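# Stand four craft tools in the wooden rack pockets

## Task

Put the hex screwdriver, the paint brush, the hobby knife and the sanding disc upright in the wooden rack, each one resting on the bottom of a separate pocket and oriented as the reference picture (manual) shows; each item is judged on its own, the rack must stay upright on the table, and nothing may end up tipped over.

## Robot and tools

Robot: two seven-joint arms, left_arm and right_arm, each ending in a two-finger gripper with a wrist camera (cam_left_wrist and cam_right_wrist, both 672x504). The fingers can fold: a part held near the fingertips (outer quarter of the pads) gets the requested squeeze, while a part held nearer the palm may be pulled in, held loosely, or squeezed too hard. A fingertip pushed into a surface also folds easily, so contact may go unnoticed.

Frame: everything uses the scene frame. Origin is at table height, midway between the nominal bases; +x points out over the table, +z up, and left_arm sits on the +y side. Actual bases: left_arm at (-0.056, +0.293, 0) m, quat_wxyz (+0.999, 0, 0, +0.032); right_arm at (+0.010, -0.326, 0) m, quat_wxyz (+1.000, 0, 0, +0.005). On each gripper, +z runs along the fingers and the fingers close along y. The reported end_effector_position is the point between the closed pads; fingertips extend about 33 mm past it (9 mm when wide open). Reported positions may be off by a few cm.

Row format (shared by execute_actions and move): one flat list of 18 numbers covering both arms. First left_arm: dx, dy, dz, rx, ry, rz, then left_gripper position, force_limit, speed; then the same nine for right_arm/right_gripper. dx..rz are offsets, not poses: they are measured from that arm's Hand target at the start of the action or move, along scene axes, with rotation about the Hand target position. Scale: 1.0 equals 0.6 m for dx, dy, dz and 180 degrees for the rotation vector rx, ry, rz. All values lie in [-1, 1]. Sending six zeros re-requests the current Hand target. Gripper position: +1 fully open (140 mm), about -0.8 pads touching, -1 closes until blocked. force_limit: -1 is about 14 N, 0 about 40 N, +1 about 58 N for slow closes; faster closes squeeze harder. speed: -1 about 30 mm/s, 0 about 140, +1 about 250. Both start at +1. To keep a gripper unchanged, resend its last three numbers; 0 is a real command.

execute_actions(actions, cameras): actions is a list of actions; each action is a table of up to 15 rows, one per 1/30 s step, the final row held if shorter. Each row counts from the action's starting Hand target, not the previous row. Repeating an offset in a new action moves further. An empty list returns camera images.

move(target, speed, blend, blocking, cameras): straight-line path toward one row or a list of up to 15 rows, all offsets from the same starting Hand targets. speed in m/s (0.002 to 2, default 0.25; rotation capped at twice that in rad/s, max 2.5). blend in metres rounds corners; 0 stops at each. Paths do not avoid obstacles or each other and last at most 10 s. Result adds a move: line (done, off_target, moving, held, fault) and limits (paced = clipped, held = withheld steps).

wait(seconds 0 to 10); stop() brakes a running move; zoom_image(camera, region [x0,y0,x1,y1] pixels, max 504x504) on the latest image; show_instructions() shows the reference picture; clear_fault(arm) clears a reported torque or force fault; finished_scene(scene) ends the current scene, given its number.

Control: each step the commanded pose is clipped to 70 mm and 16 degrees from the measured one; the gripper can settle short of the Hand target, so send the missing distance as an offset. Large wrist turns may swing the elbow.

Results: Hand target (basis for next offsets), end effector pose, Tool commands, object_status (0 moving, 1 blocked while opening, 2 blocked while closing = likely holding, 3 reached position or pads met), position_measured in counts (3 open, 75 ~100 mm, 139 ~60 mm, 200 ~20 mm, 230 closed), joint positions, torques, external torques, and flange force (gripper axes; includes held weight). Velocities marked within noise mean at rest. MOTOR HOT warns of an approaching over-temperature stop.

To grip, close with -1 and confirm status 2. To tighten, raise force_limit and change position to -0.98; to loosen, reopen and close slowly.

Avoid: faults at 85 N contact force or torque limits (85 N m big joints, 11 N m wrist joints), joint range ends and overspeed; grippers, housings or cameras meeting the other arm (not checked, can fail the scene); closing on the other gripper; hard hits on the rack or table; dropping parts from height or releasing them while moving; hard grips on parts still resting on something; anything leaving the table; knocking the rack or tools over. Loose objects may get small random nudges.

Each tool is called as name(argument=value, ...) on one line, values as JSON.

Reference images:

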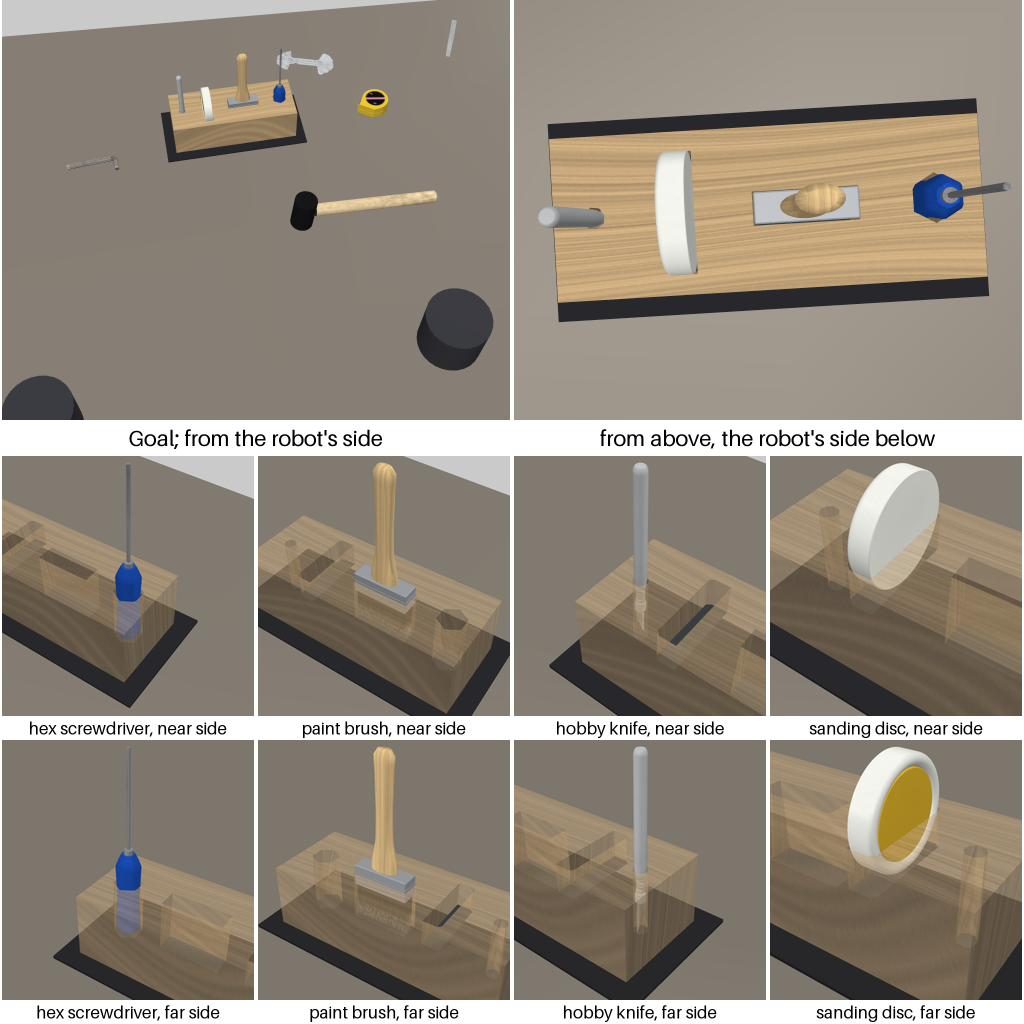

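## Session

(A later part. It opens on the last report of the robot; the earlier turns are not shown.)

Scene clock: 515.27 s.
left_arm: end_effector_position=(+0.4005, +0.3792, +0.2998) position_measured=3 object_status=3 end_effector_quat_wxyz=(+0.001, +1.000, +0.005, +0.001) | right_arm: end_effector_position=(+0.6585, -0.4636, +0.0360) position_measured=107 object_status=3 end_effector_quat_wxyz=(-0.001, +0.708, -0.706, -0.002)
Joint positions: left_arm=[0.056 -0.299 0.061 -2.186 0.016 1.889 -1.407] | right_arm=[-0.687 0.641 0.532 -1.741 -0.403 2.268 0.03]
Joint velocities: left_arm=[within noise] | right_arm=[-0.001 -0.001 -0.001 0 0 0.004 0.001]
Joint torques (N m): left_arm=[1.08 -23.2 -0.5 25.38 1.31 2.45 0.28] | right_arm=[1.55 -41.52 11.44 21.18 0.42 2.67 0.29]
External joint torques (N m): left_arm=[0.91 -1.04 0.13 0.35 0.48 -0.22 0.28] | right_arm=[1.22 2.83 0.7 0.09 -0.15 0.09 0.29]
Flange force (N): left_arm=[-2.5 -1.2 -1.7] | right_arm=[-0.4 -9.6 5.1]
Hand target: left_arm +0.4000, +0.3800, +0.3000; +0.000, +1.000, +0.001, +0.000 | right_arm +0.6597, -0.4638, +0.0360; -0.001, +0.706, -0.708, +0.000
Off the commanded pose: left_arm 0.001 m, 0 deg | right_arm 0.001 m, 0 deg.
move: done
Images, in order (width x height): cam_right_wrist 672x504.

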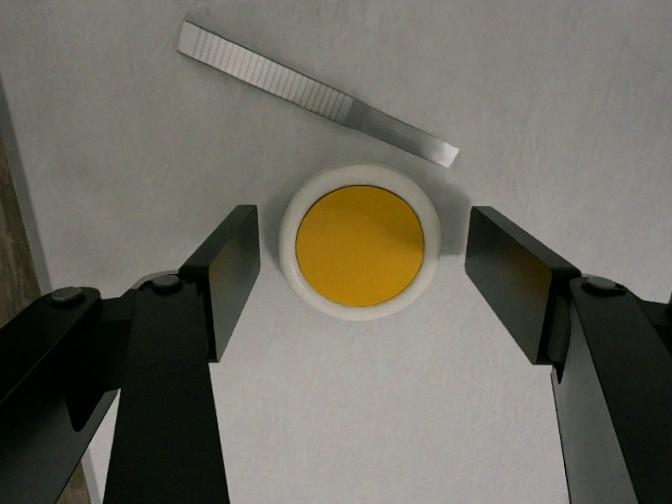

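move(target=[[0,0,0,0,0,0,1,1,1,0,0,-0.005,0,0,0,0.175,-0.3,0.0],[0,0,0,0,0,0,1,1,1,0.0,0,-0.005,0,0,0,-1,-0.3,-1]], speed=0.03, cameras=["cam_right_wrist"])

Scene clock: 519.87 s.
left_arm: end_effector_position=(+0.4005, +0.3792, +0.2998) position_measured=3 object_status=3 end_effector_quat_wxyz=(+0.001, +1.000, +0.005, +0.001) | right_arm: end_effector_position=(+0.6592, -0.4643, +0.0339) position_measured=135 object_status=0 end_effector_quat_wxyz=(-0.001, +0.708, -0.707, +0.000)
Joint positions: left_arm=[0.056 -0.299 0.061 -2.186 0.016 1.889 -1.407] | right_arm=[-0.68 0.643 0.524 -1.741 -0.403 2.275 0.03]
Joint torques (N m): left_arm=[1.06 -23.11 -0.49 25.34 1.31 2.45 0.25] | right_arm=[1.55 -40.55 11.37 20.67 0.59 2.68 0.08]
External joint torques (N m): left_arm=[0.95 -0.84 0.21 0.24 0.48 -0.22 0.25] | right_arm=[1.39 3.79 0.89 -0.32 0.02 0.12 0.08]
Flange force (N): left_arm=[-2.2 -1.3 -1.4] | right_arm=[-0.2 -10.2 6.5]
Hand target: left_arm +0.4000, +0.3800, +0.3000; +0.000, +1.000, +0.001, +0.000 | right_arm +0.6597, -0.4638, +0.0330; -0.001, +0.706, -0.708, +0.000
Off the commanded pose: left_arm 0.001 m, 0 deg | right_arm 0.001 m, 0 deg.
move: done
Images, in order (width x height): cam_right_wrist 672x504.

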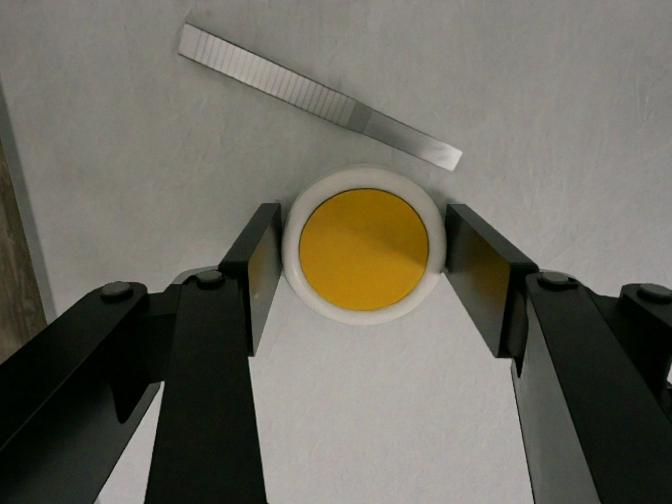

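wait(seconds=1)

Scene clock: 521.37 s.
left_arm: end_effector_position=(+0.4005, +0.3792, +0.2998) position_measured=3 object_status=3 end_effector_quat_wxyz=(+0.001, +1.000, +0.005, +0.001) | right_arm: end_effector_position=(+0.6592, -0.4643, +0.0339) position_measured=135 object_status=2 end_effector_quat_wxyz=(-0.001, +0.708, -0.707, +0.000)
Joint positions: left_arm=[0.056 -0.299 0.061 -2.186 0.016 1.889 -1.407] | right_arm=[-0.68 0.643 0.524 -1.741 -0.403 2.275 0.03]
Joint torques (N m): left_arm=[1.09 -23.16 -0.47 25.36 1.31 2.46 0.23] | right_arm=[1.54 -40.57 11.4 20.63 0.61 2.68 0.06]
External joint torques (N m): left_arm=[0.92 -1.02 0.16 0.39 0.48 -0.2 0.23] | right_arm=[1.33 3.65 0.92 -0.28 0.03 0.12 0.06]
Flange force (N): left_arm=[-2.3 -1.2 -1.7] | right_arm=[-0.2 -9.9 6.2]
Hand target: left_arm +0.4000, +0.3800, +0.3000; +0.000, +1.000, +0.001, +0.000 | right_arm +0.6597, -0.4638, +0.0330; -0.001, +0.706, -0.708, +0.000
Tool commands: left_gripper/position=+1.0 left_gripper/force_limit=+1.0 left_gripper/speed=+1.0 right_gripper/position=-1.0 right_gripper/force_limit=-0.3 right_gripper/speed=-1.0
Off the commanded pose: left_arm 0.001 m, 0 deg | right_arm 0.001 m, 0 deg.
wait: 1.00 s; at rest from the start

move(target=[[0,0,0,0,0,0,1,1,1,0,0,0.2,0,0,0,-1,-0.3,-1],[0,0,0,0,0,0,1,1,1,-0.2328,0.7297,0.4783,0.5,0,0,-1,-0.3,-1]], speed=[0.1,0.25], blend=0.04, cameras=["all"])

Scene clock: 533.13 s.
left_arm: end_effector_position=(+0.4005, +0.3792, +0.2998) position_measured=3 object_status=3 end_effector_quat_wxyz=(+0.001, +1.000, +0.005, +0.001) | right_arm: end_effector_position=(+0.5195, -0.0258, +0.3200) position_measured=135 object_status=2 end_effector_quat_wxyz=(+0.498, -0.497, +0.502, +0.503)
Joint positions: left_arm=[0.056 -0.299 0.061 -2.186 0.016 1.889 -1.407] | right_arm=[-1.319 0.829 1.435 -2.285 1.01 2.204 -0.689]
Joint velocities: left_arm=[within noise] | right_arm=[0 0 0 0 0.001 0.001 -0.006]
Joint torques (N m): left_arm=[1.03 -23.18 -0.47 25.31 1.32 2.45 0.26] | right_arm=[0.35 -16.97 25.01 14.07 0.22 -1.48 -0.24]
External joint torques (N m): left_arm=[0.96 -1.1 0.27 0.31 0.49 -0.21 0.26] | right_arm=[0.15 2.31 2.26 -0.31 0.14 0.21 -0.21]
Flange force (N): left_arm=[-2.8 -1.3 -1.6] | right_arm=[-2.0 4.3 2.7]
Hand target: left_arm +0.4000, +0.3800, +0.3000; +0.000, +1.000, +0.001, +0.000 | right_arm +0.5200, -0.0260, +0.3200; +0.500, -0.499, +0.501, +0.501
Off the commanded pose: left_arm 0.001 m, 0 deg | right_arm 0.000 m, 0 deg.
move: done

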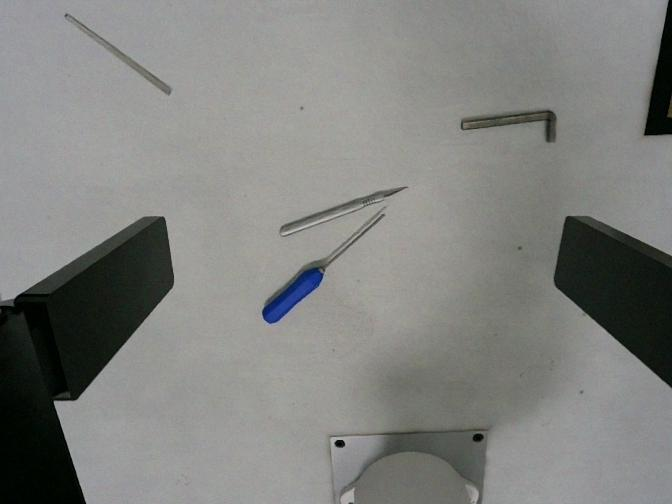

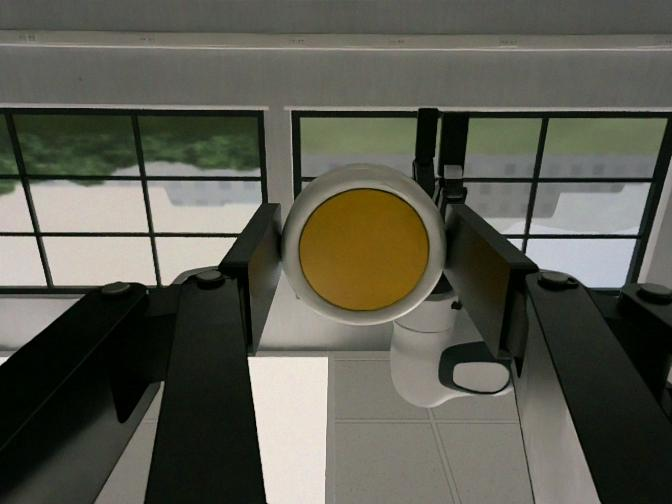

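move(target=[[0,0,0.4167,0,0,0,0.4,-0.3,0,0,0,0,0,0,0,-1,-0.3,-1],[0.2,-0.6667,0.4167,0,0,0,0.4,-0.3,0,0,0,0,0,0,0,-1,-0.3,-1]], speed=0.25, blend=0.08, cameras=["cam_left_wrist"])

Scene clock: 542.87 s.
left_arm: end_effector_position=(+0.5192, -0.0179, +0.5489) position_measured=78 object_status=3 end_effector_quat_wxyz=(+0.044, +0.995, -0.002, +0.087) | right_arm: end_effector_position=(+0.5196, -0.0258, +0.3200) position_measured=135 object_status=2 end_effector_quat_wxyz=(+0.498, -0.498, +0.501, +0.502)
Joint positions: left_arm=[-0.486 0.508 -0.187 -0.503 0.12 1.202 -2.089] | right_arm=[-1.319 0.829 1.435 -2.285 1.01 2.204 -0.691]
Joint velocities: left_arm=[-0.001 0.001 0 0 0 0 -0.004] | right_arm=[within noise]
Joint torques (N m): left_arm=[0.81 -43.51 -0.02 18.16 0.33 3.28 -0.12] | right_arm=[0.45 -17.29 24.83 14.17 0.21 -1.55 -0.23]
External joint torques (N m): left_arm=[0.7 -1.65 0.75 0.28 -0.49 0.2 -0.13] | right_arm=[0.31 2.02 2.06 -0.27 0.14 0.13 -0.2]
Flange force (N): left_arm=[0.0 0.0 0.0] | right_arm=[-1.7 3.4 2.7]
Hand target: left_arm +0.5200, -0.0200, +0.5500; +0.000, +1.000, +0.001, +0.000 | right_arm +0.5200, -0.0260, +0.3200; +0.500, -0.499, +0.501, +0.501
Off the commanded pose: left_arm 0.002 m, 11 deg | right_arm 0.000 m, 0 deg.
elbow stopped short (left arm): the move would have taken joint 4 (elbow) straighter than the controller allows.
move: off_target (left_arm)
Images, in order (width x height): cam_left_wrist 672x504.

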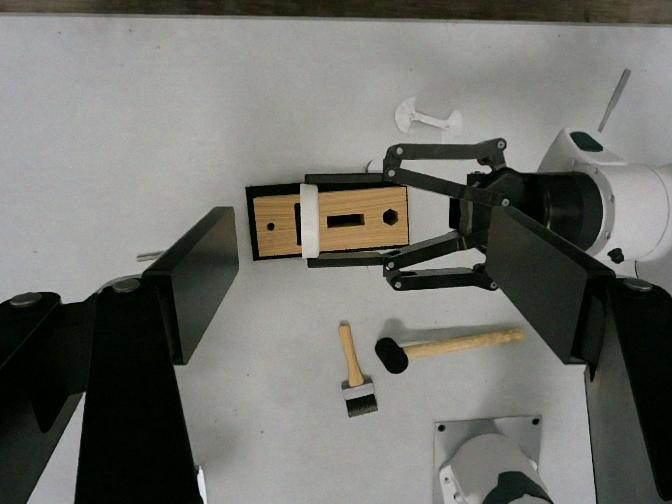

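move(target=[0,0,-0.2833,0,0,0,0.4,-0.3,0,0,0,-0.1167,0,0,0,-1,-0.3,-1], speed=0.15, cameras=["cam_left_wrist"])

Scene clock: 547.43 s.
left_arm: end_effector_position=(+0.5194, -0.0201, +0.3793) position_measured=78 object_status=3 end_effector_quat_wxyz=(-0.002, +1.000, -0.003, +0.000) | right_arm: end_effector_position=(+0.5194, -0.0260, +0.2508) position_measured=135 object_status=2 end_effector_quat_wxyz=(+0.498, -0.496, +0.502, +0.504)
Joint positions: left_arm=[-0.42 0.363 -0.194 -1.172 0.072 1.525 -2.101] | right_arm=[-1.211 0.928 1.279 -2.27 0.959 2.24 -0.792]
Joint velocities: left_arm=[within noise] | right_arm=[0.001 0 -0.001 0.001 0 0.002 -0.004]
Joint torques (N m): left_arm=[1.57 -45.52 -1.01 23.77 0.53 2.87 -0.17] | right_arm=[1.48 -21.25 25.76 11.94 -0.38 -1.7 -0.22]
External joint torques (N m): left_arm=[1.63 -1.92 0.59 -0.15 -0.4 0.25 -0.17] | right_arm=[1.2 2.41 1.62 0.78 -0.26 0.21 -0.2]
Flange force (N): left_arm=[-9.6 -7.5 4.4] | right_arm=[2.7 -5.2 4.9]
Hand target: left_arm +0.5200, -0.0200, +0.3800; +0.000, +1.000, +0.001, +0.000 | right_arm +0.5200, -0.0260, +0.2500; +0.500, -0.499, +0.501, +0.501
Off the commanded pose: left_arm 0.001 m, 1 deg | right_arm 0.001 m, 1 deg.
move: done
Images, in order (width x height): cam_left_wrist 672x504.

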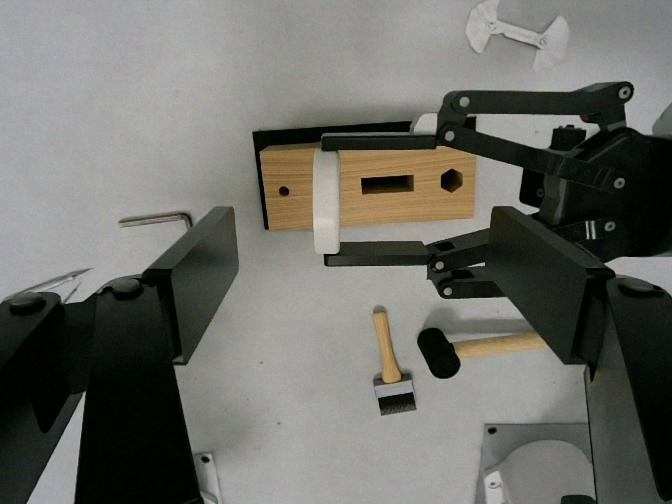

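move(target=[-0.0183,0.0258,-0.0833,0,0,0,-0.08,-0.3,0,0,0,0,0,0,0,-1,-0.3,-1], speed=0.1, cameras=["all"])

Scene clock: 557.73 s.
left_arm: end_effector_position=(+0.5091, -0.0036, +0.3297) position_measured=139 object_status=3 end_effector_quat_wxyz=(-0.003, +1.000, +0.004, +0.000) | right_arm: end_effector_position=(+0.5194, -0.0260, +0.2506) position_measured=135 object_status=2 end_effector_quat_wxyz=(+0.499, -0.496, +0.502, +0.503)
Joint positions: left_arm=[-0.385 0.26 -0.194 -1.448 0.055 1.701 -2.094] | right_arm=[-1.211 0.928 1.278 -2.27 0.959 2.24 -0.794]
Joint velocities: left_arm=[0 0 0 0.001 0.001 0.005 0.001] | right_arm=[within noise]
Joint torques (N m): left_arm=[1.55 -43.04 -0.95 24.21 0.45 2.77 0.24] | right_arm=[1.47 -21.8 25.72 11.96 -0.11 -1.78 -0.25]
External joint torques (N m): left_arm=[1.41 -1.77 0.23 -0.66 -0.49 0.15 0.24] | right_arm=[1.23 1.87 1.55 0.72 0 0.12 -0.22]
Flange force (N): left_arm=[-9.0 -7.2 3.1] | right_arm=[1.9 -4.5 4.7]
Hand target: left_arm +0.5090, -0.0045, +0.3300; +0.000, +1.000, +0.001, +0.000 | right_arm +0.5200, -0.0260, +0.2500; +0.500, -0.499, +0.501, +0.501
Off the commanded pose: left_arm 0.001 m, 0 deg | right_arm 0.001 m, 0 deg.
move: done

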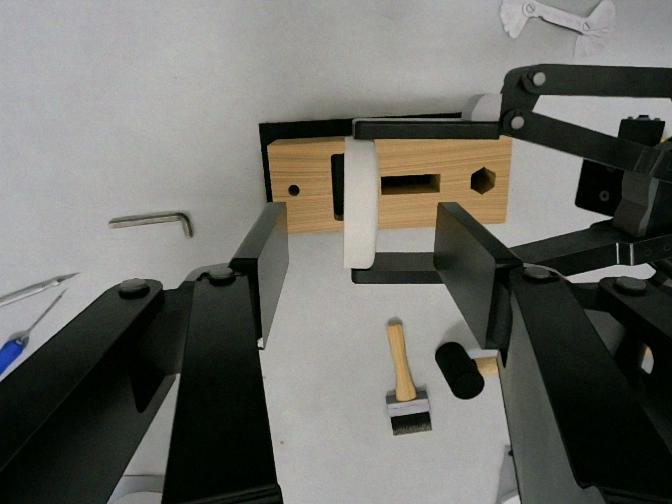

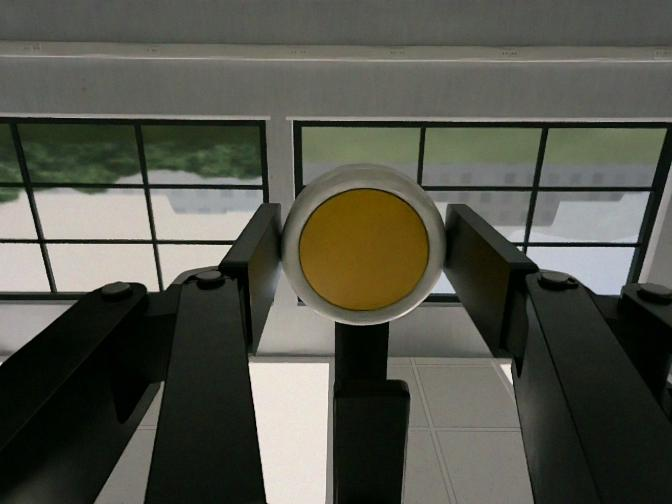

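move(target=[0,0,-0.0475,0,0,0,-0.08,-0.6,0,0,0,0,0,0,0,-1,-0.3,-1], speed=0.05, cameras=["all"])

Scene clock: 566.30 s.
left_arm: end_effector_position=(+0.5089, -0.0039, +0.3012) position_measured=139 object_status=3 end_effector_quat_wxyz=(-0.002, +1.000, +0.003, +0.000) | right_arm: end_effector_position=(+0.5194, -0.0260, +0.2506) position_measured=135 object_status=2 end_effector_quat_wxyz=(+0.499, -0.496, +0.502, +0.503)
Joint positions: left_arm=[-0.382 0.256 -0.194 -1.527 0.054 1.775 -2.094] | right_arm=[-1.211 0.928 1.278 -2.27 0.959 2.24 -0.794]
Joint velocities: left_arm=[0 0 0 -0.001 -0.001 0.004 0.001] | right_arm=[within noise]
Joint torques (N m): left_arm=[1.57 -43.13 -0.9 24.43 0.44 2.89 0.24] | right_arm=[1.46 -21.77 25.66 11.97 -0.12 -1.78 -0.25]
External joint torques (N m): left_arm=[1.35 -2.09 0.22 -0.49 -0.48 0.28 0.24] | right_arm=[1.32 1.87 1.59 0.7 -0.01 0.11 -0.22]
Flange force (N): left_arm=[-8.9 -7.1 2.1] | right_arm=[1.9 -4.6 4.9]
Hand target: left_arm +0.5090, -0.0045, +0.3015; +0.000, +1.000, +0.001, +0.000 | right_arm +0.5200, -0.0260, +0.2500; +0.500, -0.499, +0.501, +0.501
Off the commanded pose: left_arm 0.001 m, 0 deg | right_arm 0.001 m, 0 deg.
move: done

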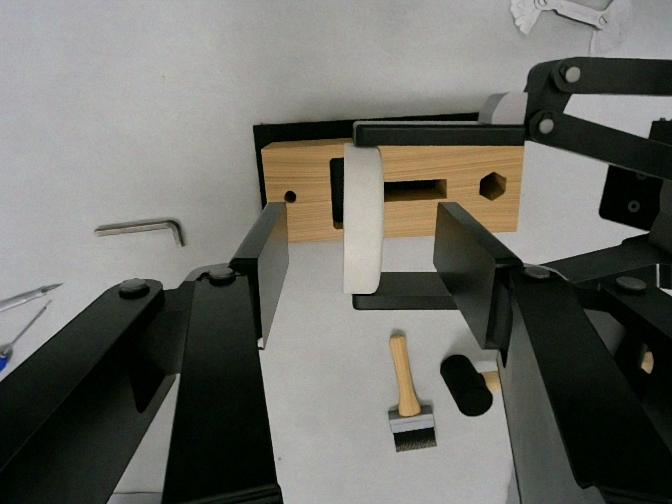

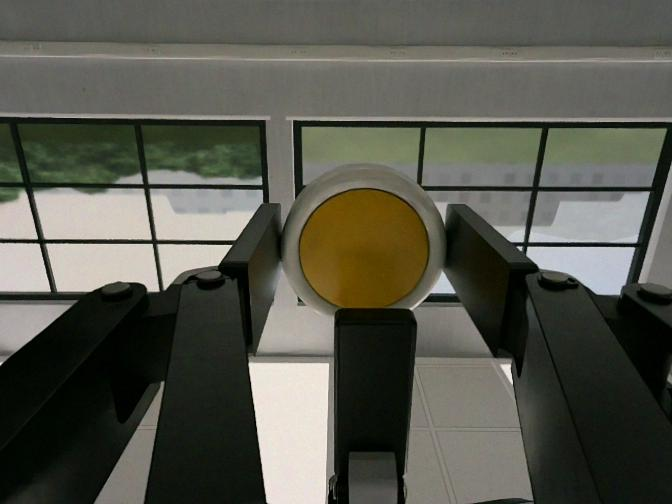

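execute_actions(actions=[[[0,0,0,0,0,0,-1,-0.6,-1,0,0,0,0,0,0,-1,-0.3,-1]],[[0,0,0,0,0,0,-1,-0.6,-1,0,0,0,0,0,0,-1,-0.3,-1]],[[0,0,0,0,0,0,-1,-0.6,-1,0,0,0,0,0,0,-1,-0.3,-1]]], cameras=["all"])

Scene clock: 570.50 s.
left_arm: end_effector_position=(+0.5091, -0.0039, +0.3012) position_measured=209 object_status=0 end_effector_quat_wxyz=(-0.002, +1.000, +0.002, +0.000) | right_arm: end_effector_position=(+0.5194, -0.0260, +0.2506) position_measured=135 object_status=2 end_effector_quat_wxyz=(+0.499, -0.496, +0.502, +0.503)
Joint positions: left_arm=[-0.382 0.256 -0.194 -1.527 0.054 1.776 -2.092] | right_arm=[-1.211 0.928 1.278 -2.27 0.959 2.24 -0.794]
Joint velocities: left_arm=[0.001 0 0 0 0.001 0 0.005] | right_arm=[within noise]
Joint torques (N m): left_arm=[1.51 -43.07 -0.79 24.39 0.45 2.83 0.09] | right_arm=[1.47 -21.71 25.73 11.96 -0.11 -1.79 -0.2]
External joint torques (N m): left_arm=[1.26 -1.75 0.31 -0.69 -0.49 0.2 0.09] | right_arm=[1.36 1.98 1.65 0.66 0 0.09 -0.17]
External joint torques at the end of the 1st action: left_arm=[1.44 -1.95 0.34 -0.59 -0.49 0.21 0.22] | right_arm=[1.3 1.96 1.58 0.68 0 0.08 -0.19]
External joint torques at the end of the 2nd action: left_arm=[1.26 -1.75 0.21 -0.73 -0.49 0.19 0.23] | right_arm=[1.36 1.9 1.59 0.65 -0.03 0.1 -0.2]
Flange force (N): left_arm=[-8.7 -6.7 2.4] | right_arm=[1.9 -4.6 5.0]
Flange force at the end of the 1st action (N): left_arm=[-8.8 -7.2 2.2] | right_arm=[2.0 -4.6 4.8]
Flange force at the end of the 2nd action (N): left_arm=[-8.8 -6.9 2.5] | right_arm=[2.0 -4.6 4.9]
Hand target: left_arm +0.5090, -0.0045, +0.3015; +0.000, +1.000, +0.001, +0.000 | right_arm +0.5200, -0.0260, +0.2500; +0.500, -0.499, +0.501, +0.501
Off the commanded pose: left_arm 0.001 m, 0 deg | right_arm 0.001 m, 0 deg.

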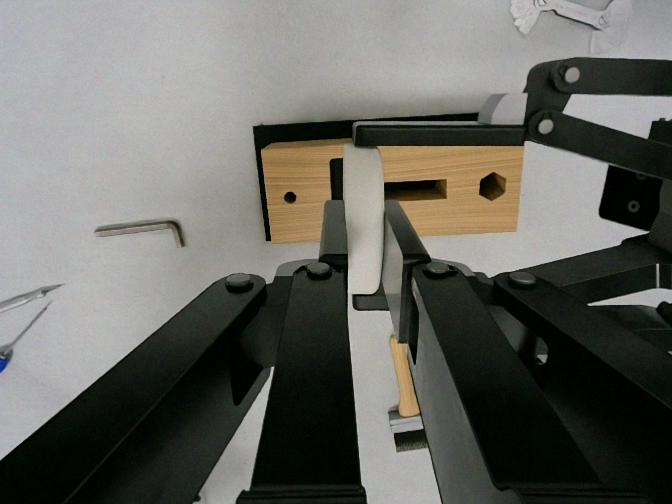

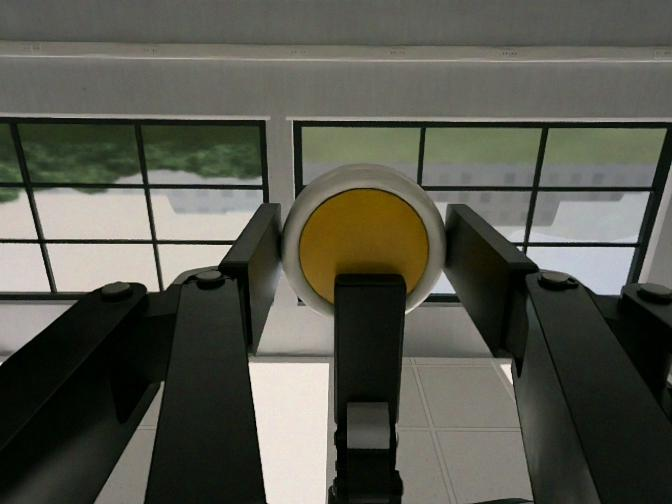

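wait(seconds=1.5)

Scene clock: 572.93 s.
left_arm: end_effector_position=(+0.5091, -0.0039, +0.3012) position_measured=209 object_status=2 end_effector_quat_wxyz=(-0.002, +1.000, +0.002, +0.000) | right_arm: end_effector_position=(+0.5194, -0.0260, +0.2506) position_measured=135 object_status=2 end_effector_quat_wxyz=(+0.499, -0.496, +0.502, +0.503)
Joint positions: left_arm=[-0.382 0.256 -0.194 -1.527 0.054 1.776 -2.092] | right_arm=[-1.211 0.928 1.278 -2.27 0.959 2.24 -0.794]
Joint torques (N m): left_arm=[1.47 -43.12 -0.82 24.44 0.44 2.83 0.17] | right_arm=[1.4 -21.73 25.78 11.94 -0.11 -1.77 -0.22]
External joint torques (N m): left_arm=[1.45 -2.1 0.46 -0.49 -0.47 0.21 0.17] | right_arm=[1.33 1.89 1.78 0.67 0 0.11 -0.19]
Flange force (N): left_arm=[-8.8 -7.2 1.9] | right_arm=[1.5 -4.3 5.0]
Hand target: left_arm +0.5090, -0.0045, +0.3015; +0.000, +1.000, +0.001, +0.000 | right_arm +0.5200, -0.0260, +0.2500; +0.500, -0.499, +0.501, +0.501
Tool commands: left_gripper/position=-1.0 left_gripper/force_limit=-0.6 left_gripper/speed=-1.0 right_gripper/position=-1.0 right_gripper/force_limit=-0.3 right_gripper/speed=-1.0
Off the commanded pose: left_arm 0.001 m, 0 deg | right_arm 0.001 m, 0 deg.
wait: 1.50 s; at rest from the start

execute_actions(actions=[[[0,0,0,0,0,0,-1,-0.6,-1,0,0,0,0,0,0,0.2,-0.3,-1]],[[0,0,0,0,0,0,-1,-0.6,-1,0,0,0,0,0,0,0.2,-0.3,-1]],[[0,0,0,0,0,0,-1,-0.6,-1,0,0,0,0,0,0,0.2,-0.3,-1]]], cameras=["all"])

Scene clock: 577.10 s.
left_arm: end_effector_position=(+0.5090, -0.0039, +0.3011) position_measured=209 object_status=2 end_effector_quat_wxyz=(-0.002, +1.000, +0.002, +0.000) | right_arm: end_effector_position=(+0.5195, -0.0259, +0.2506) position_measured=104 object_status=3 end_effector_quat_wxyz=(+0.499, -0.496, +0.502, +0.503)
Joint positions: left_arm=[-0.382 0.256 -0.194 -1.527 0.054 1.776 -2.092] | right_arm=[-1.21 0.928 1.278 -2.27 0.959 2.24 -0.794]
Joint torques (N m): left_arm=[1.44 -43.14 -0.84 24.58 0.49 2.82 0.16] | right_arm=[1.32 -21.8 25.72 11.89 -0.12 -1.8 -0.26]
External joint torques (N m): left_arm=[1.29 -1.99 0.34 -0.39 -0.43 0.2 0.16] | right_arm=[1.13 1.92 1.59 0.64 0 0.09 -0.23]
External joint torques at the end of the 1st action: left_arm=[1.17 -1.99 0.21 -0.34 -0.45 0.23 0.14] | right_arm=[1.41 1.85 1.77 0.48 0 0.05 -0.25]
External joint torques at the end of the 2nd action: left_arm=[1.33 -2.01 0.4 -0.3 -0.45 0.22 0.13] | right_arm=[1.24 1.89 1.64 0.59 -0.02 0.1 -0.21]
Flange force (N): left_arm=[-8.1 -6.5 1.7] | right_arm=[1.7 -4.0 4.5]
Flange force at the end of the 1st action (N): left_arm=[-8.0 -6.2 1.6] | right_arm=[1.5 -3.8 5.0]
Flange force at the end of the 2nd action (N): left_arm=[-7.8 -6.4 1.5] | right_arm=[1.7 -4.0 4.7]
Hand target: left_arm +0.5090, -0.0045, +0.3015; +0.000, +1.000, +0.001, +0.000 | right_arm +0.5200, -0.0260, +0.2500; +0.500, -0.499, +0.501, +0.501
Off the commanded pose: left_arm 0.001 m, 0 deg | right_arm 0.001 m, 0 deg.

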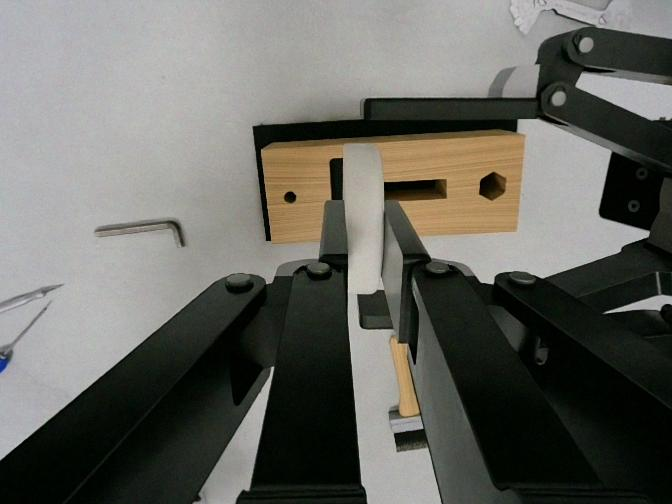

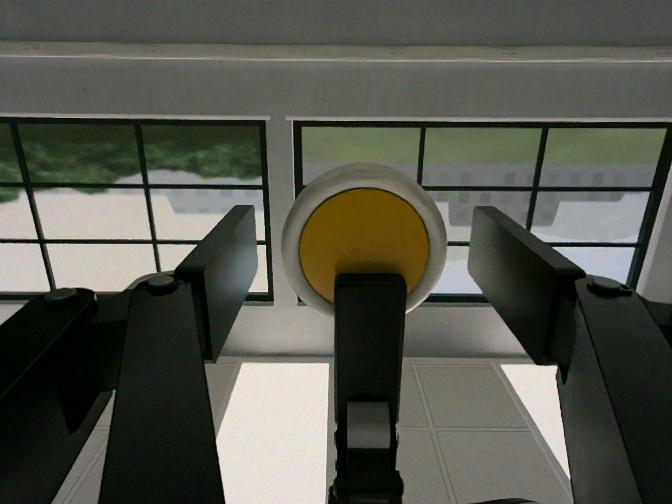

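move(target=[0,0,0,0,0,0,-1,-0.6,-1,0,-0.5,0,0,0,0,0.2,-0.3,-1], speed=0.12, cameras=[])

move(target=[[-0.02,0.01,-0.05,0,0,-0.49,-1,-0.6,-1,0,0,0,0,0,0,0.2,-0.3,-1],[-0.0433,0.013,-0.1,0,0,-0.979,-1,-0.6,-1,0,0,0,0,0,0,0.2,-0.3,-1]], speed=0.3, cameras=["cam_left_wrist"])

Scene clock: 585.43 s.
left_arm: end_effector_position=(+0.5090, -0.0039, +0.3011) position_measured=209 object_status=2 end_effector_quat_wxyz=(-0.002, +1.000, +0.002, +0.000) | right_arm: end_effector_position=(+0.5210, -0.3262, +0.2498) position_measured=104 object_status=3 end_effector_quat_wxyz=(+0.503, -0.499, +0.500, +0.498)
Joint positions: left_arm=[-0.382 0.256 -0.194 -1.527 0.054 1.776 -2.092] | right_arm=[-1.492 0.936 1.043 -1.907 0.594 1.63 -0.622]
Joint velocities: left_arm=[within noise] | right_arm=[0.001 -0.001 0 -0.001 -0.001 -0.004 0.004]
Joint torques (N m): left_arm=[1.41 -43.1 -0.84 24.57 0.48 2.83 0.15] | right_arm=[1.49 -31.27 24.82 13.24 1.92 -1.65 0.06]
External joint torques (N m): left_arm=[1.16 -2 0.26 -0.37 -0.44 0.21 0.15] | right_arm=[1.28 2.1 1.59 0.51 0.01 -0.14 0.1]
Flange force (N): left_arm=[-8.1 -6.3 1.6] | right_arm=[2.4 -7.8 -1.8]
Hand target: left_arm +0.5090, -0.0045, +0.3015; +0.000, +1.000, +0.001, +0.000 | right_arm +0.5200, -0.3260, +0.2500; +0.500, -0.499, +0.501, +0.501
Off the commanded pose: left_arm 0.001 m, 0 deg | right_arm 0.001 m, 0 deg.
move: done
No camera images: "cameras" was empty.

Scene clock: 593.17 s.
left_arm: end_effector_position=(+0.4824, +0.0029, +0.2423) position_measured=209 object_status=2 end_effector_quat_wxyz=(-0.001, -0.039, +0.999, -0.001) | right_arm: end_effector_position=(+0.5208, -0.3261, +0.2498) position_measured=104 object_status=3 end_effector_quat_wxyz=(+0.503, -0.499, +0.500, +0.499)
Joint positions: left_arm=[0.294 0.287 -0.946 -1.773 0.246 1.933 0.837] | right_arm=[-1.492 0.936 1.043 -1.907 0.594 1.629 -0.621]
Joint velocities: left_arm=[0.001 -0.001 -0.002 0 0 0 0.005] | right_arm=[within noise]
Joint torques (N m): left_arm=[1.61 -30.22 -7.29 23.75 1.27 2.74 0.34] | right_arm=[1.45 -31.48 24.7 13.31 1.97 -1.69 0.12]
External joint torques (N m): left_arm=[1.5 -0.79 0.05 -0.49 0.56 0.23 0.34] | right_arm=[1.32 1.95 1.46 0.56 0.06 -0.17 0.15]
Flange force (N): left_arm=[6.2 7.0 0.8] | right_arm=[2.2 -8.0 -1.9]
Hand target: left_arm +0.4830, +0.0033, +0.2415; +0.000, -0.034, +0.999, +0.000 | right_arm +0.5200, -0.3260, +0.2500; +0.500, -0.499, +0.501, +0.501
Off the commanded pose: left_arm 0.001 m, 1 deg | right_arm 0.001 m, 0 deg.
move: done
Images, in order (width x height): cam_left_wrist 672x504.

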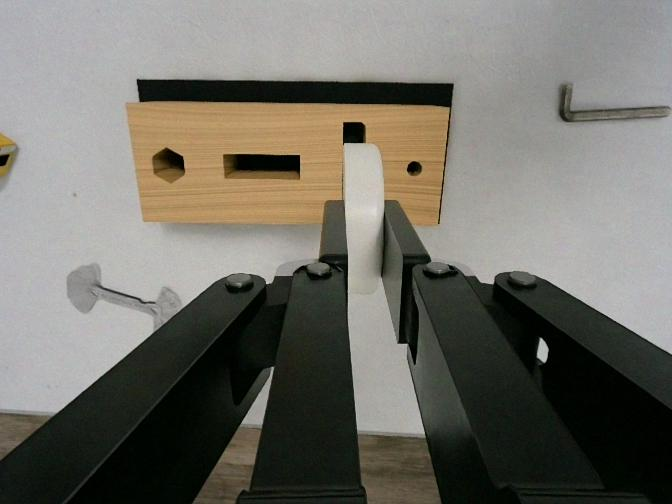

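zoom_image(camera="cam_left_wrist", region=[300, 100, 460, 240])

Scaled by 3.150 from the camera's 672x504 image, which has a finer 960x720 frame.

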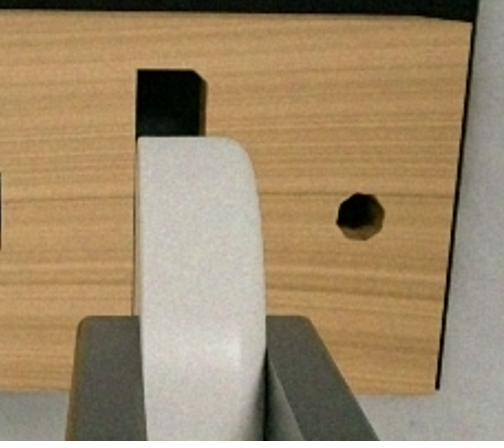

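move(target=[-0.0037,0.0043,-0.1533,0,0,-0.003,-1,-0.6,-1,0,0,0,0,0,0,0.2,-0.3,-1], speed=0.12, cameras=["cam_left_wrist"])

zoom_image(camera="cam_left_wrist", region=[280, 100, 480, 260])

Scene clock: 616.20 s.
left_arm: end_effector_position=(+0.4797, +0.0059, +0.1493) position_measured=209 object_status=2 end_effector_quat_wxyz=(-0.002, -0.027, +1.000, -0.001) | right_arm: end_effector_position=(+0.5208, -0.3261, +0.2498) position_measured=104 object_status=3 end_effector_quat_wxyz=(+0.503, -0.499, +0.500, +0.499)
Joint positions: left_arm=[0.255 0.379 -0.884 -1.914 0.34 2.131 0.802] | right_arm=[-1.492 0.936 1.043 -1.907 0.594 1.629 -0.621]
Joint velocities: left_arm=[-0.001 0.001 0.002 0 0.001 0.005 -0.006] | right_arm=[within noise]
Joint torques (N m): left_arm=[0.8 -33.56 -7.81 22.9 1.15 2.83 -0.13] | right_arm=[1.4 -31.54 24.67 13.28 1.97 -1.69 0.1]
External joint torques (N m): left_arm=[0.74 -1.36 1.42 0.03 0.51 0.34 -0.13] | right_arm=[1.32 1.98 1.39 0.44 0.04 -0.17 0.13]
Flange force (N): left_arm=[2.4 3.0 0.3] | right_arm=[2.4 -7.6 -1.7]
Hand target: left_arm +0.4808, +0.0059, +0.1495; +0.000, -0.030, +1.000, +0.000 | right_arm +0.5200, -0.3260, +0.2500; +0.500, -0.499, +0.501, +0.501
Off the commanded pose: left_arm 0.001 m, 0 deg | right_arm 0.001 m, 0 deg.
move: done
Images, in order (width x height): cam_left_wrist 672x504.

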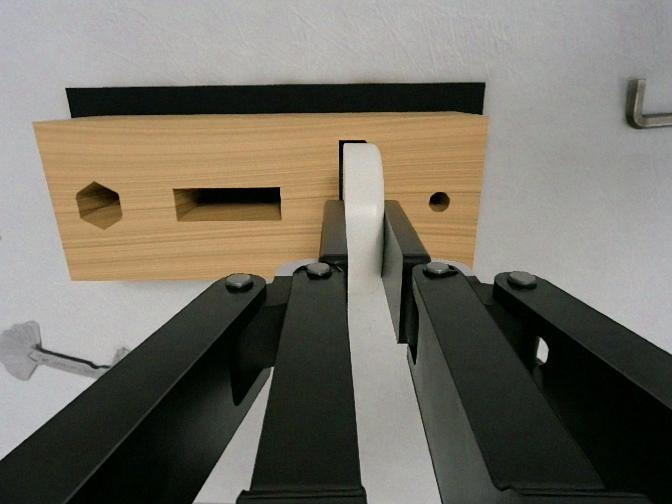

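Scaled by 2.520 from the camera's 672x504 image, which has a finer 960x720 frame.

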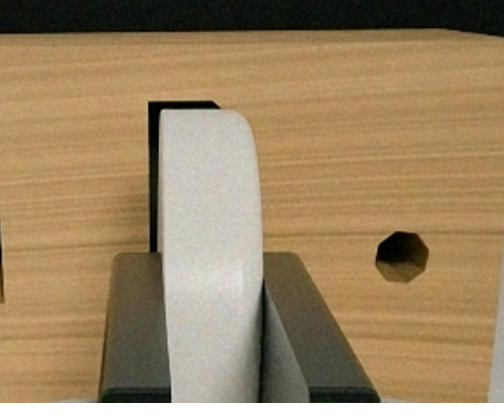

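move(target=[0.005,-0.0017,-0.016,0,0,0.0033,-1,-0.6,-1,0,0,0,0,0,0,0.2,-0.3,-1], speed=0.05, cameras=["cam_left_wrist"])

zoom_image(camera="cam_left_wrist", region=[280, 100, 480, 260])

Scene clock: 628.83 s.
left_arm: end_effector_position=(+0.4822, +0.0051, +0.1397) position_measured=209 object_status=2 end_effector_quat_wxyz=(-0.002, -0.032, +0.999, +0.000) | right_arm: end_effector_position=(+0.5208, -0.3261, +0.2498) position_measured=104 object_status=3 end_effector_quat_wxyz=(+0.503, -0.499, +0.500, +0.499)
Joint positions: left_arm=[0.232 0.397 -0.86 -1.912 0.353 2.146 0.784] | right_arm=[-1.492 0.936 1.043 -1.907 0.594 1.629 -0.621]
Joint velocities: left_arm=[0 0 0.002 0.001 0.001 0.002 -0.005] | right_arm=[within noise]
Joint torques (N m): left_arm=[1.09 -34.52 -8.53 23.13 1.16 2.79 -0.28] | right_arm=[1.41 -31.5 24.68 13.29 1.95 -1.69 0.09]
External joint torques (N m): left_arm=[0.88 -1.35 0.83 0.33 0.53 0.28 -0.28] | right_arm=[1.34 1.98 1.44 0.44 0.03 -0.18 0.13]
Flange force (N): left_arm=[2.1 2.5 -0.6] | right_arm=[2.3 -7.7 -1.7]
Hand target: left_arm +0.4838, +0.0049, +0.1399; +0.000, -0.035, +0.999, +0.000 | right_arm +0.5200, -0.3260, +0.2500; +0.500, -0.499, +0.501, +0.501
Off the commanded pose: left_arm 0.002 m, 0 deg | right_arm 0.001 m, 0 deg.
move: done
Images, in order (width x height): cam_left_wrist 672x504.

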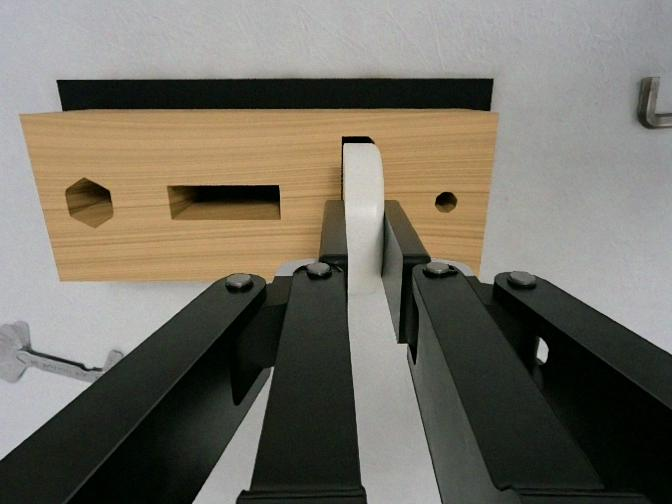

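Scaled by 2.520 from the camera's 672x504 image, which has a finer 960x720 frame.

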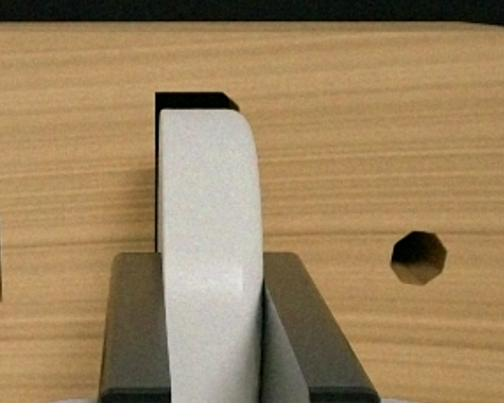

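move(target=[0,0.001,-0.02,0,0,0,-1,-0.6,-1,0,0,0,0,0,0,0.2,-0.3,-1], speed=0.02, cameras=["cam_left_wrist"])

zoom_image(camera="cam_left_wrist", region=[280, 100, 480, 260])

Scene clock: 636.60 s.
left_arm: end_effector_position=(+0.4834, +0.0055, +0.1289) position_measured=209 object_status=2 end_effector_quat_wxyz=(-0.001, -0.033, +0.999, -0.001) | right_arm: end_effector_position=(+0.5208, -0.3261, +0.2498) position_measured=104 object_status=3 end_effector_quat_wxyz=(+0.503, -0.499, +0.500, +0.499)
Joint positions: left_arm=[0.218 0.411 -0.841 -1.921 0.366 2.17 0.776] | right_arm=[-1.492 0.936 1.043 -1.907 0.594 1.629 -0.621]
Joint velocities: left_arm=[-0.001 0.001 0.001 -0.001 0.001 0.003 -0.002] | right_arm=[within noise]
Joint torques (N m): left_arm=[0.54 -35.02 -8.69 22.14 1.18 2.7 -0.24] | right_arm=[1.45 -31.5 24.76 13.28 1.96 -1.71 0.12]
External joint torques (N m): left_arm=[0.24 -1.33 0.72 -0.36 0.56 0.2 -0.24] | right_arm=[1.26 1.96 1.45 0.48 0.04 -0.19 0.15]
Flange force (N): left_arm=[3.7 2.5 0.3] | right_arm=[2.2 -7.6 -1.8]
Hand target: left_arm +0.4838, +0.0055, +0.1279; +0.000, -0.035, +0.999, +0.000 | right_arm +0.5200, -0.3260, +0.2500; +0.500, -0.499, +0.501, +0.501
Off the commanded pose: left_arm 0.001 m, 0 deg | right_arm 0.001 m, 0 deg.
move: done
Images, in order (width x height): cam_left_wrist 672x504.

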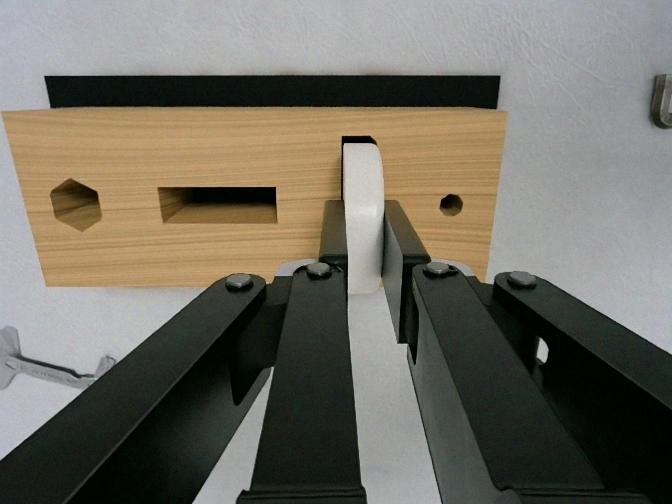

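Scaled by 2.520 from the camera's 672x504 image, which has a finer 960x720 frame.

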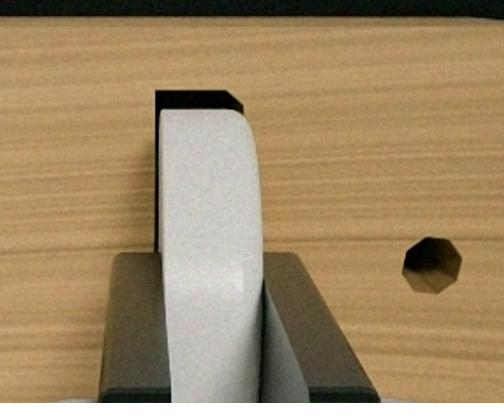

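move(target=[0,0.0005,-0.017,0,0,0,-1,-0.6,-1,0,0,0,0,0,0,0.2,-0.3,-1], speed=0.015, cameras=["cam_left_wrist"])

Scene clock: 639.80 s.
left_arm: end_effector_position=(+0.4835, +0.0058, +0.1187) position_measured=209 object_status=2 end_effector_quat_wxyz=(-0.001, -0.033, +0.999, -0.001) | right_arm: end_effector_position=(+0.5208, -0.3261, +0.2498) position_measured=104 object_status=3 end_effector_quat_wxyz=(+0.503, -0.499, +0.500, +0.499)
Joint positions: left_arm=[0.204 0.423 -0.824 -1.93 0.376 2.191 0.77] | right_arm=[-1.492 0.936 1.043 -1.907 0.594 1.629 -0.621]
Joint velocities: left_arm=[-0.002 -0.001 0.003 0 -0.001 0.005 -0.002] | right_arm=[within noise]
Joint torques (N m): left_arm=[0.31 -35.48 -9.21 21.9 1.18 2.69 -0.22] | right_arm=[1.51 -31.48 24.75 13.35 1.95 -1.68 0.1]
External joint torques (N m): left_arm=[-0.03 -1.19 0.27 -0.45 0.56 0.18 -0.22] | right_arm=[1.28 1.98 1.45 0.6 0.03 -0.16 0.14]
Flange force (N): left_arm=[3.9 2.0 0.2] | right_arm=[2.3 -8.1 -2.1]
Hand target: left_arm +0.4838, +0.0058, +0.1177; +0.000, -0.035, +0.999, +0.000 | right_arm +0.5200, -0.3260, +0.2500; +0.500, -0.499, +0.501, +0.501
Off the commanded pose: left_arm 0.001 m, 0 deg | right_arm 0.001 m, 0 deg.
move: done
Images, in order (width x height): cam_left_wrist 672x504.

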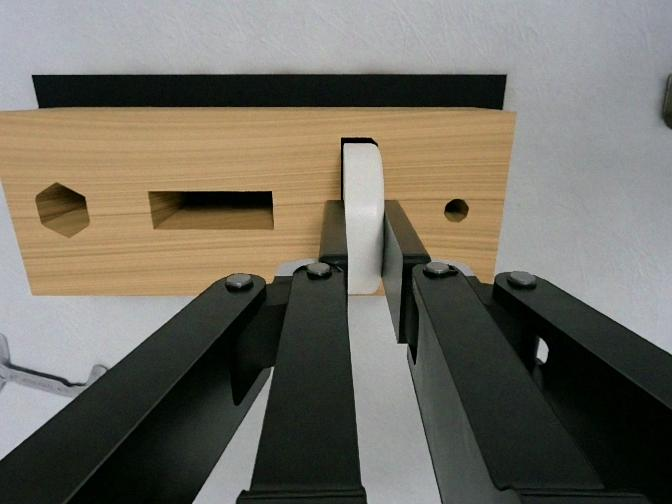

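move(target=[0,0,-0.0133,0,0,0,-1,-0.6,-1,0,0,0,0,0,0,0.2,-0.3,-1], speed=0.015, cameras=["cam_left_wrist"])

Scene clock: 642.77 s.
left_arm: end_effector_position=(+0.4849, +0.0051, +0.1138) position_measured=209 object_status=2 end_effector_quat_wxyz=(+0.002, -0.033, +0.999, -0.001) | right_arm: end_effector_position=(+0.5208, -0.3261, +0.2498) position_measured=104 object_status=3 end_effector_quat_wxyz=(+0.503, -0.499, +0.500, +0.499)
Joint positions: left_arm=[0.193 0.429 -0.811 -1.933 0.383 2.206 0.766] | right_arm=[-1.492 0.936 1.043 -1.907 0.594 1.629 -0.621]
Joint torques (N m): left_arm=[-0.32 -32.85 -7.34 20.12 1.23 2.91 -0.28] | right_arm=[1.41 -31.49 24.71 13.39 1.97 -1.69 0.1]
External joint torques (N m): left_arm=[-0.65 1.7 2.13 -2.06 0.62 0.41 -0.28] | right_arm=[1.23 1.83 1.53 0.71 0.06 -0.17 0.13]
Flange force (N): left_arm=[-0.4 -1.5 8.7] | right_arm=[1.9 -8.0 -2.1]
Hand target: left_arm +0.4838, +0.0058, +0.1098; +0.000, -0.035, +0.999, +0.000 | right_arm +0.5200, -0.3260, +0.2500; +0.500, -0.499, +0.501, +0.501
Off the commanded pose: left_arm 0.004 m, 0 deg | right_arm 0.001 m, 0 deg.
move: off_target (left_arm)
Images, in order (width x height): cam_left_wrist 672x504.

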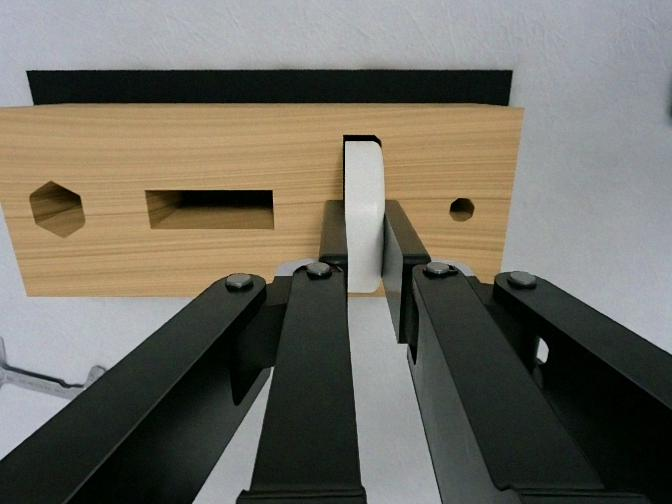

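move(target=[[0,0,0.0133,0,0,0,-1,-0.6,-1,0,0,0,0,0,0,0.2,-0.3,-1],[-0.0042,0,0.0133,0,0,0,-1,-0.6,-1,0,0,0,0,0,0,0.2,-0.3,-1],[-0.0042,0,0.0,0,0,0,-1,-0.6,-1,0,0,0,0,0,0,0.2,-0.3,-1]], speed=0.015, cameras=["cam_left_wrist"])

Scene clock: 656.73 s.
left_arm: end_effector_position=(+0.4832, +0.0054, +0.1137) position_measured=209 object_status=2 end_effector_quat_wxyz=(+0.002, -0.034, +0.999, -0.001) | right_arm: end_effector_position=(+0.5208, -0.3261, +0.2498) position_measured=104 object_status=3 end_effector_quat_wxyz=(+0.503, -0.499, +0.500, +0.499)
Joint positions: left_arm=[0.195 0.422 -0.812 -1.942 0.379 2.211 0.765] | right_arm=[-1.492 0.936 1.043 -1.907 0.594 1.629 -0.621]
Joint velocities: left_arm=[-0.004 0.002 0.004 -0.001 -0.001 0.004 -0.001] | right_arm=[within noise]
Joint torques (N m): left_arm=[0.39 -33.52 -7.72 20.14 1.14 2.66 -0.23] | right_arm=[1.48 -31.5 24.75 13.37 1.96 -1.7 0.1]
External joint torques (N m): left_arm=[0.35 0.92 1.89 -2.06 0.53 0.14 -0.23] | right_arm=[1.34 1.94 1.53 0.62 0.05 -0.18 0.13]
Flange force (N): left_arm=[2.6 2.1 5.8] | right_arm=[2.2 -8.1 -2.0]
Hand target: left_arm +0.4813, +0.0058, +0.1098; +0.000, -0.035, +0.999, +0.000 | right_arm +0.5200, -0.3260, +0.2500; +0.500, -0.499, +0.501, +0.501
Off the commanded pose: left_arm 0.004 m, 0 deg | right_arm 0.001 m, 0 deg.
move: off_target (left_arm)
Images, in order (width x height): cam_left_wrist 672x504.

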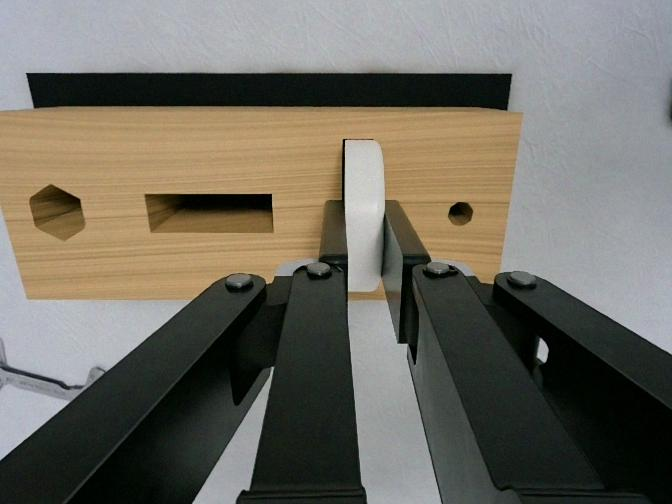

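execute_actions(actions=[[[0.001,0,0.0052,0,0,0,-1,-0.6,-1,0,0,0,0,0,0,0.2,-0.3,-1]],[[0,0,0,0,0,0,0.5,-0.6,-1,0,0,0,0,0,0,0.2,-0.3,-1]],[[0,0,0,0,0,0,0.5,-0.6,-1,0,0,0,0,0,0,0.2,-0.3,-1]]], cameras=["cam_left_wrist"])

Scene clock: 663.80 s.
left_arm: end_effector_position=(+0.4831, +0.0058, +0.1138) position_measured=66 object_status=0 end_effector_quat_wxyz=(+0.002, -0.034, +0.999, -0.001) | right_arm: end_effector_position=(+0.5208, -0.3261, +0.2498) position_measured=104 object_status=3 end_effector_quat_wxyz=(+0.503, -0.499, +0.500, +0.499)
Joint positions: left_arm=[0.195 0.422 -0.812 -1.942 0.379 2.21 0.765] | right_arm=[-1.492 0.936 1.043 -1.907 0.594 1.629 -0.621]
Joint torques (N m): left_arm=[1.05 -35.65 -9.03 22.05 0.65 2.3 -0.05] | right_arm=[1.45 -31.43 24.72 13.31 1.97 -1.68 0.09]
External joint torques (N m): left_arm=[0.98 -1.21 0.55 -0.17 0.04 -0.22 -0.05] | right_arm=[1.25 1.98 1.47 0.59 0.05 -0.16 0.12]
External joint torques at the end of the 1st action: left_arm=[0.97 -0.34 1.09 -0.67 0.12 -0.36 -0.05] | right_arm=[1.3 1.98 1.43 0.56 0.04 -0.15 0.13]
External joint torques at the end of the 2nd action: left_arm=[0.86 -1.32 0.42 -0.16 0.03 -0.23 -0.07] | right_arm=[1.27 1.89 1.51 0.58 0.05 -0.17 0.16]
Flange force (N): left_arm=[3.7 4.2 -2.3] | right_arm=[2.3 -7.9 -2.0]
Flange force at the end of the 1st action (N): left_arm=[2.3 3.3 -0.2] | right_arm=[2.4 -8.0 -2.0]
Flange force at the end of the 2nd action (N): left_arm=[4.0 4.1 -2.6] | right_arm=[2.0 -7.8 -1.9]
Hand target: left_arm +0.4819, +0.0058, +0.1129; +0.000, -0.035, +0.999, +0.000 | right_arm +0.5200, -0.3260, +0.2500; +0.500, -0.499, +0.501, +0.501
Off the commanded pose: left_arm 0.002 m, 0 deg | right_arm 0.001 m, 0 deg.
Images, in order (width x height): cam_left_wrist 672x504.

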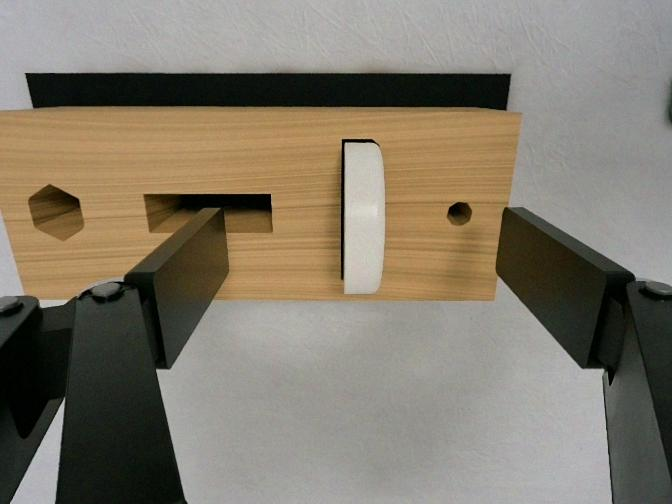

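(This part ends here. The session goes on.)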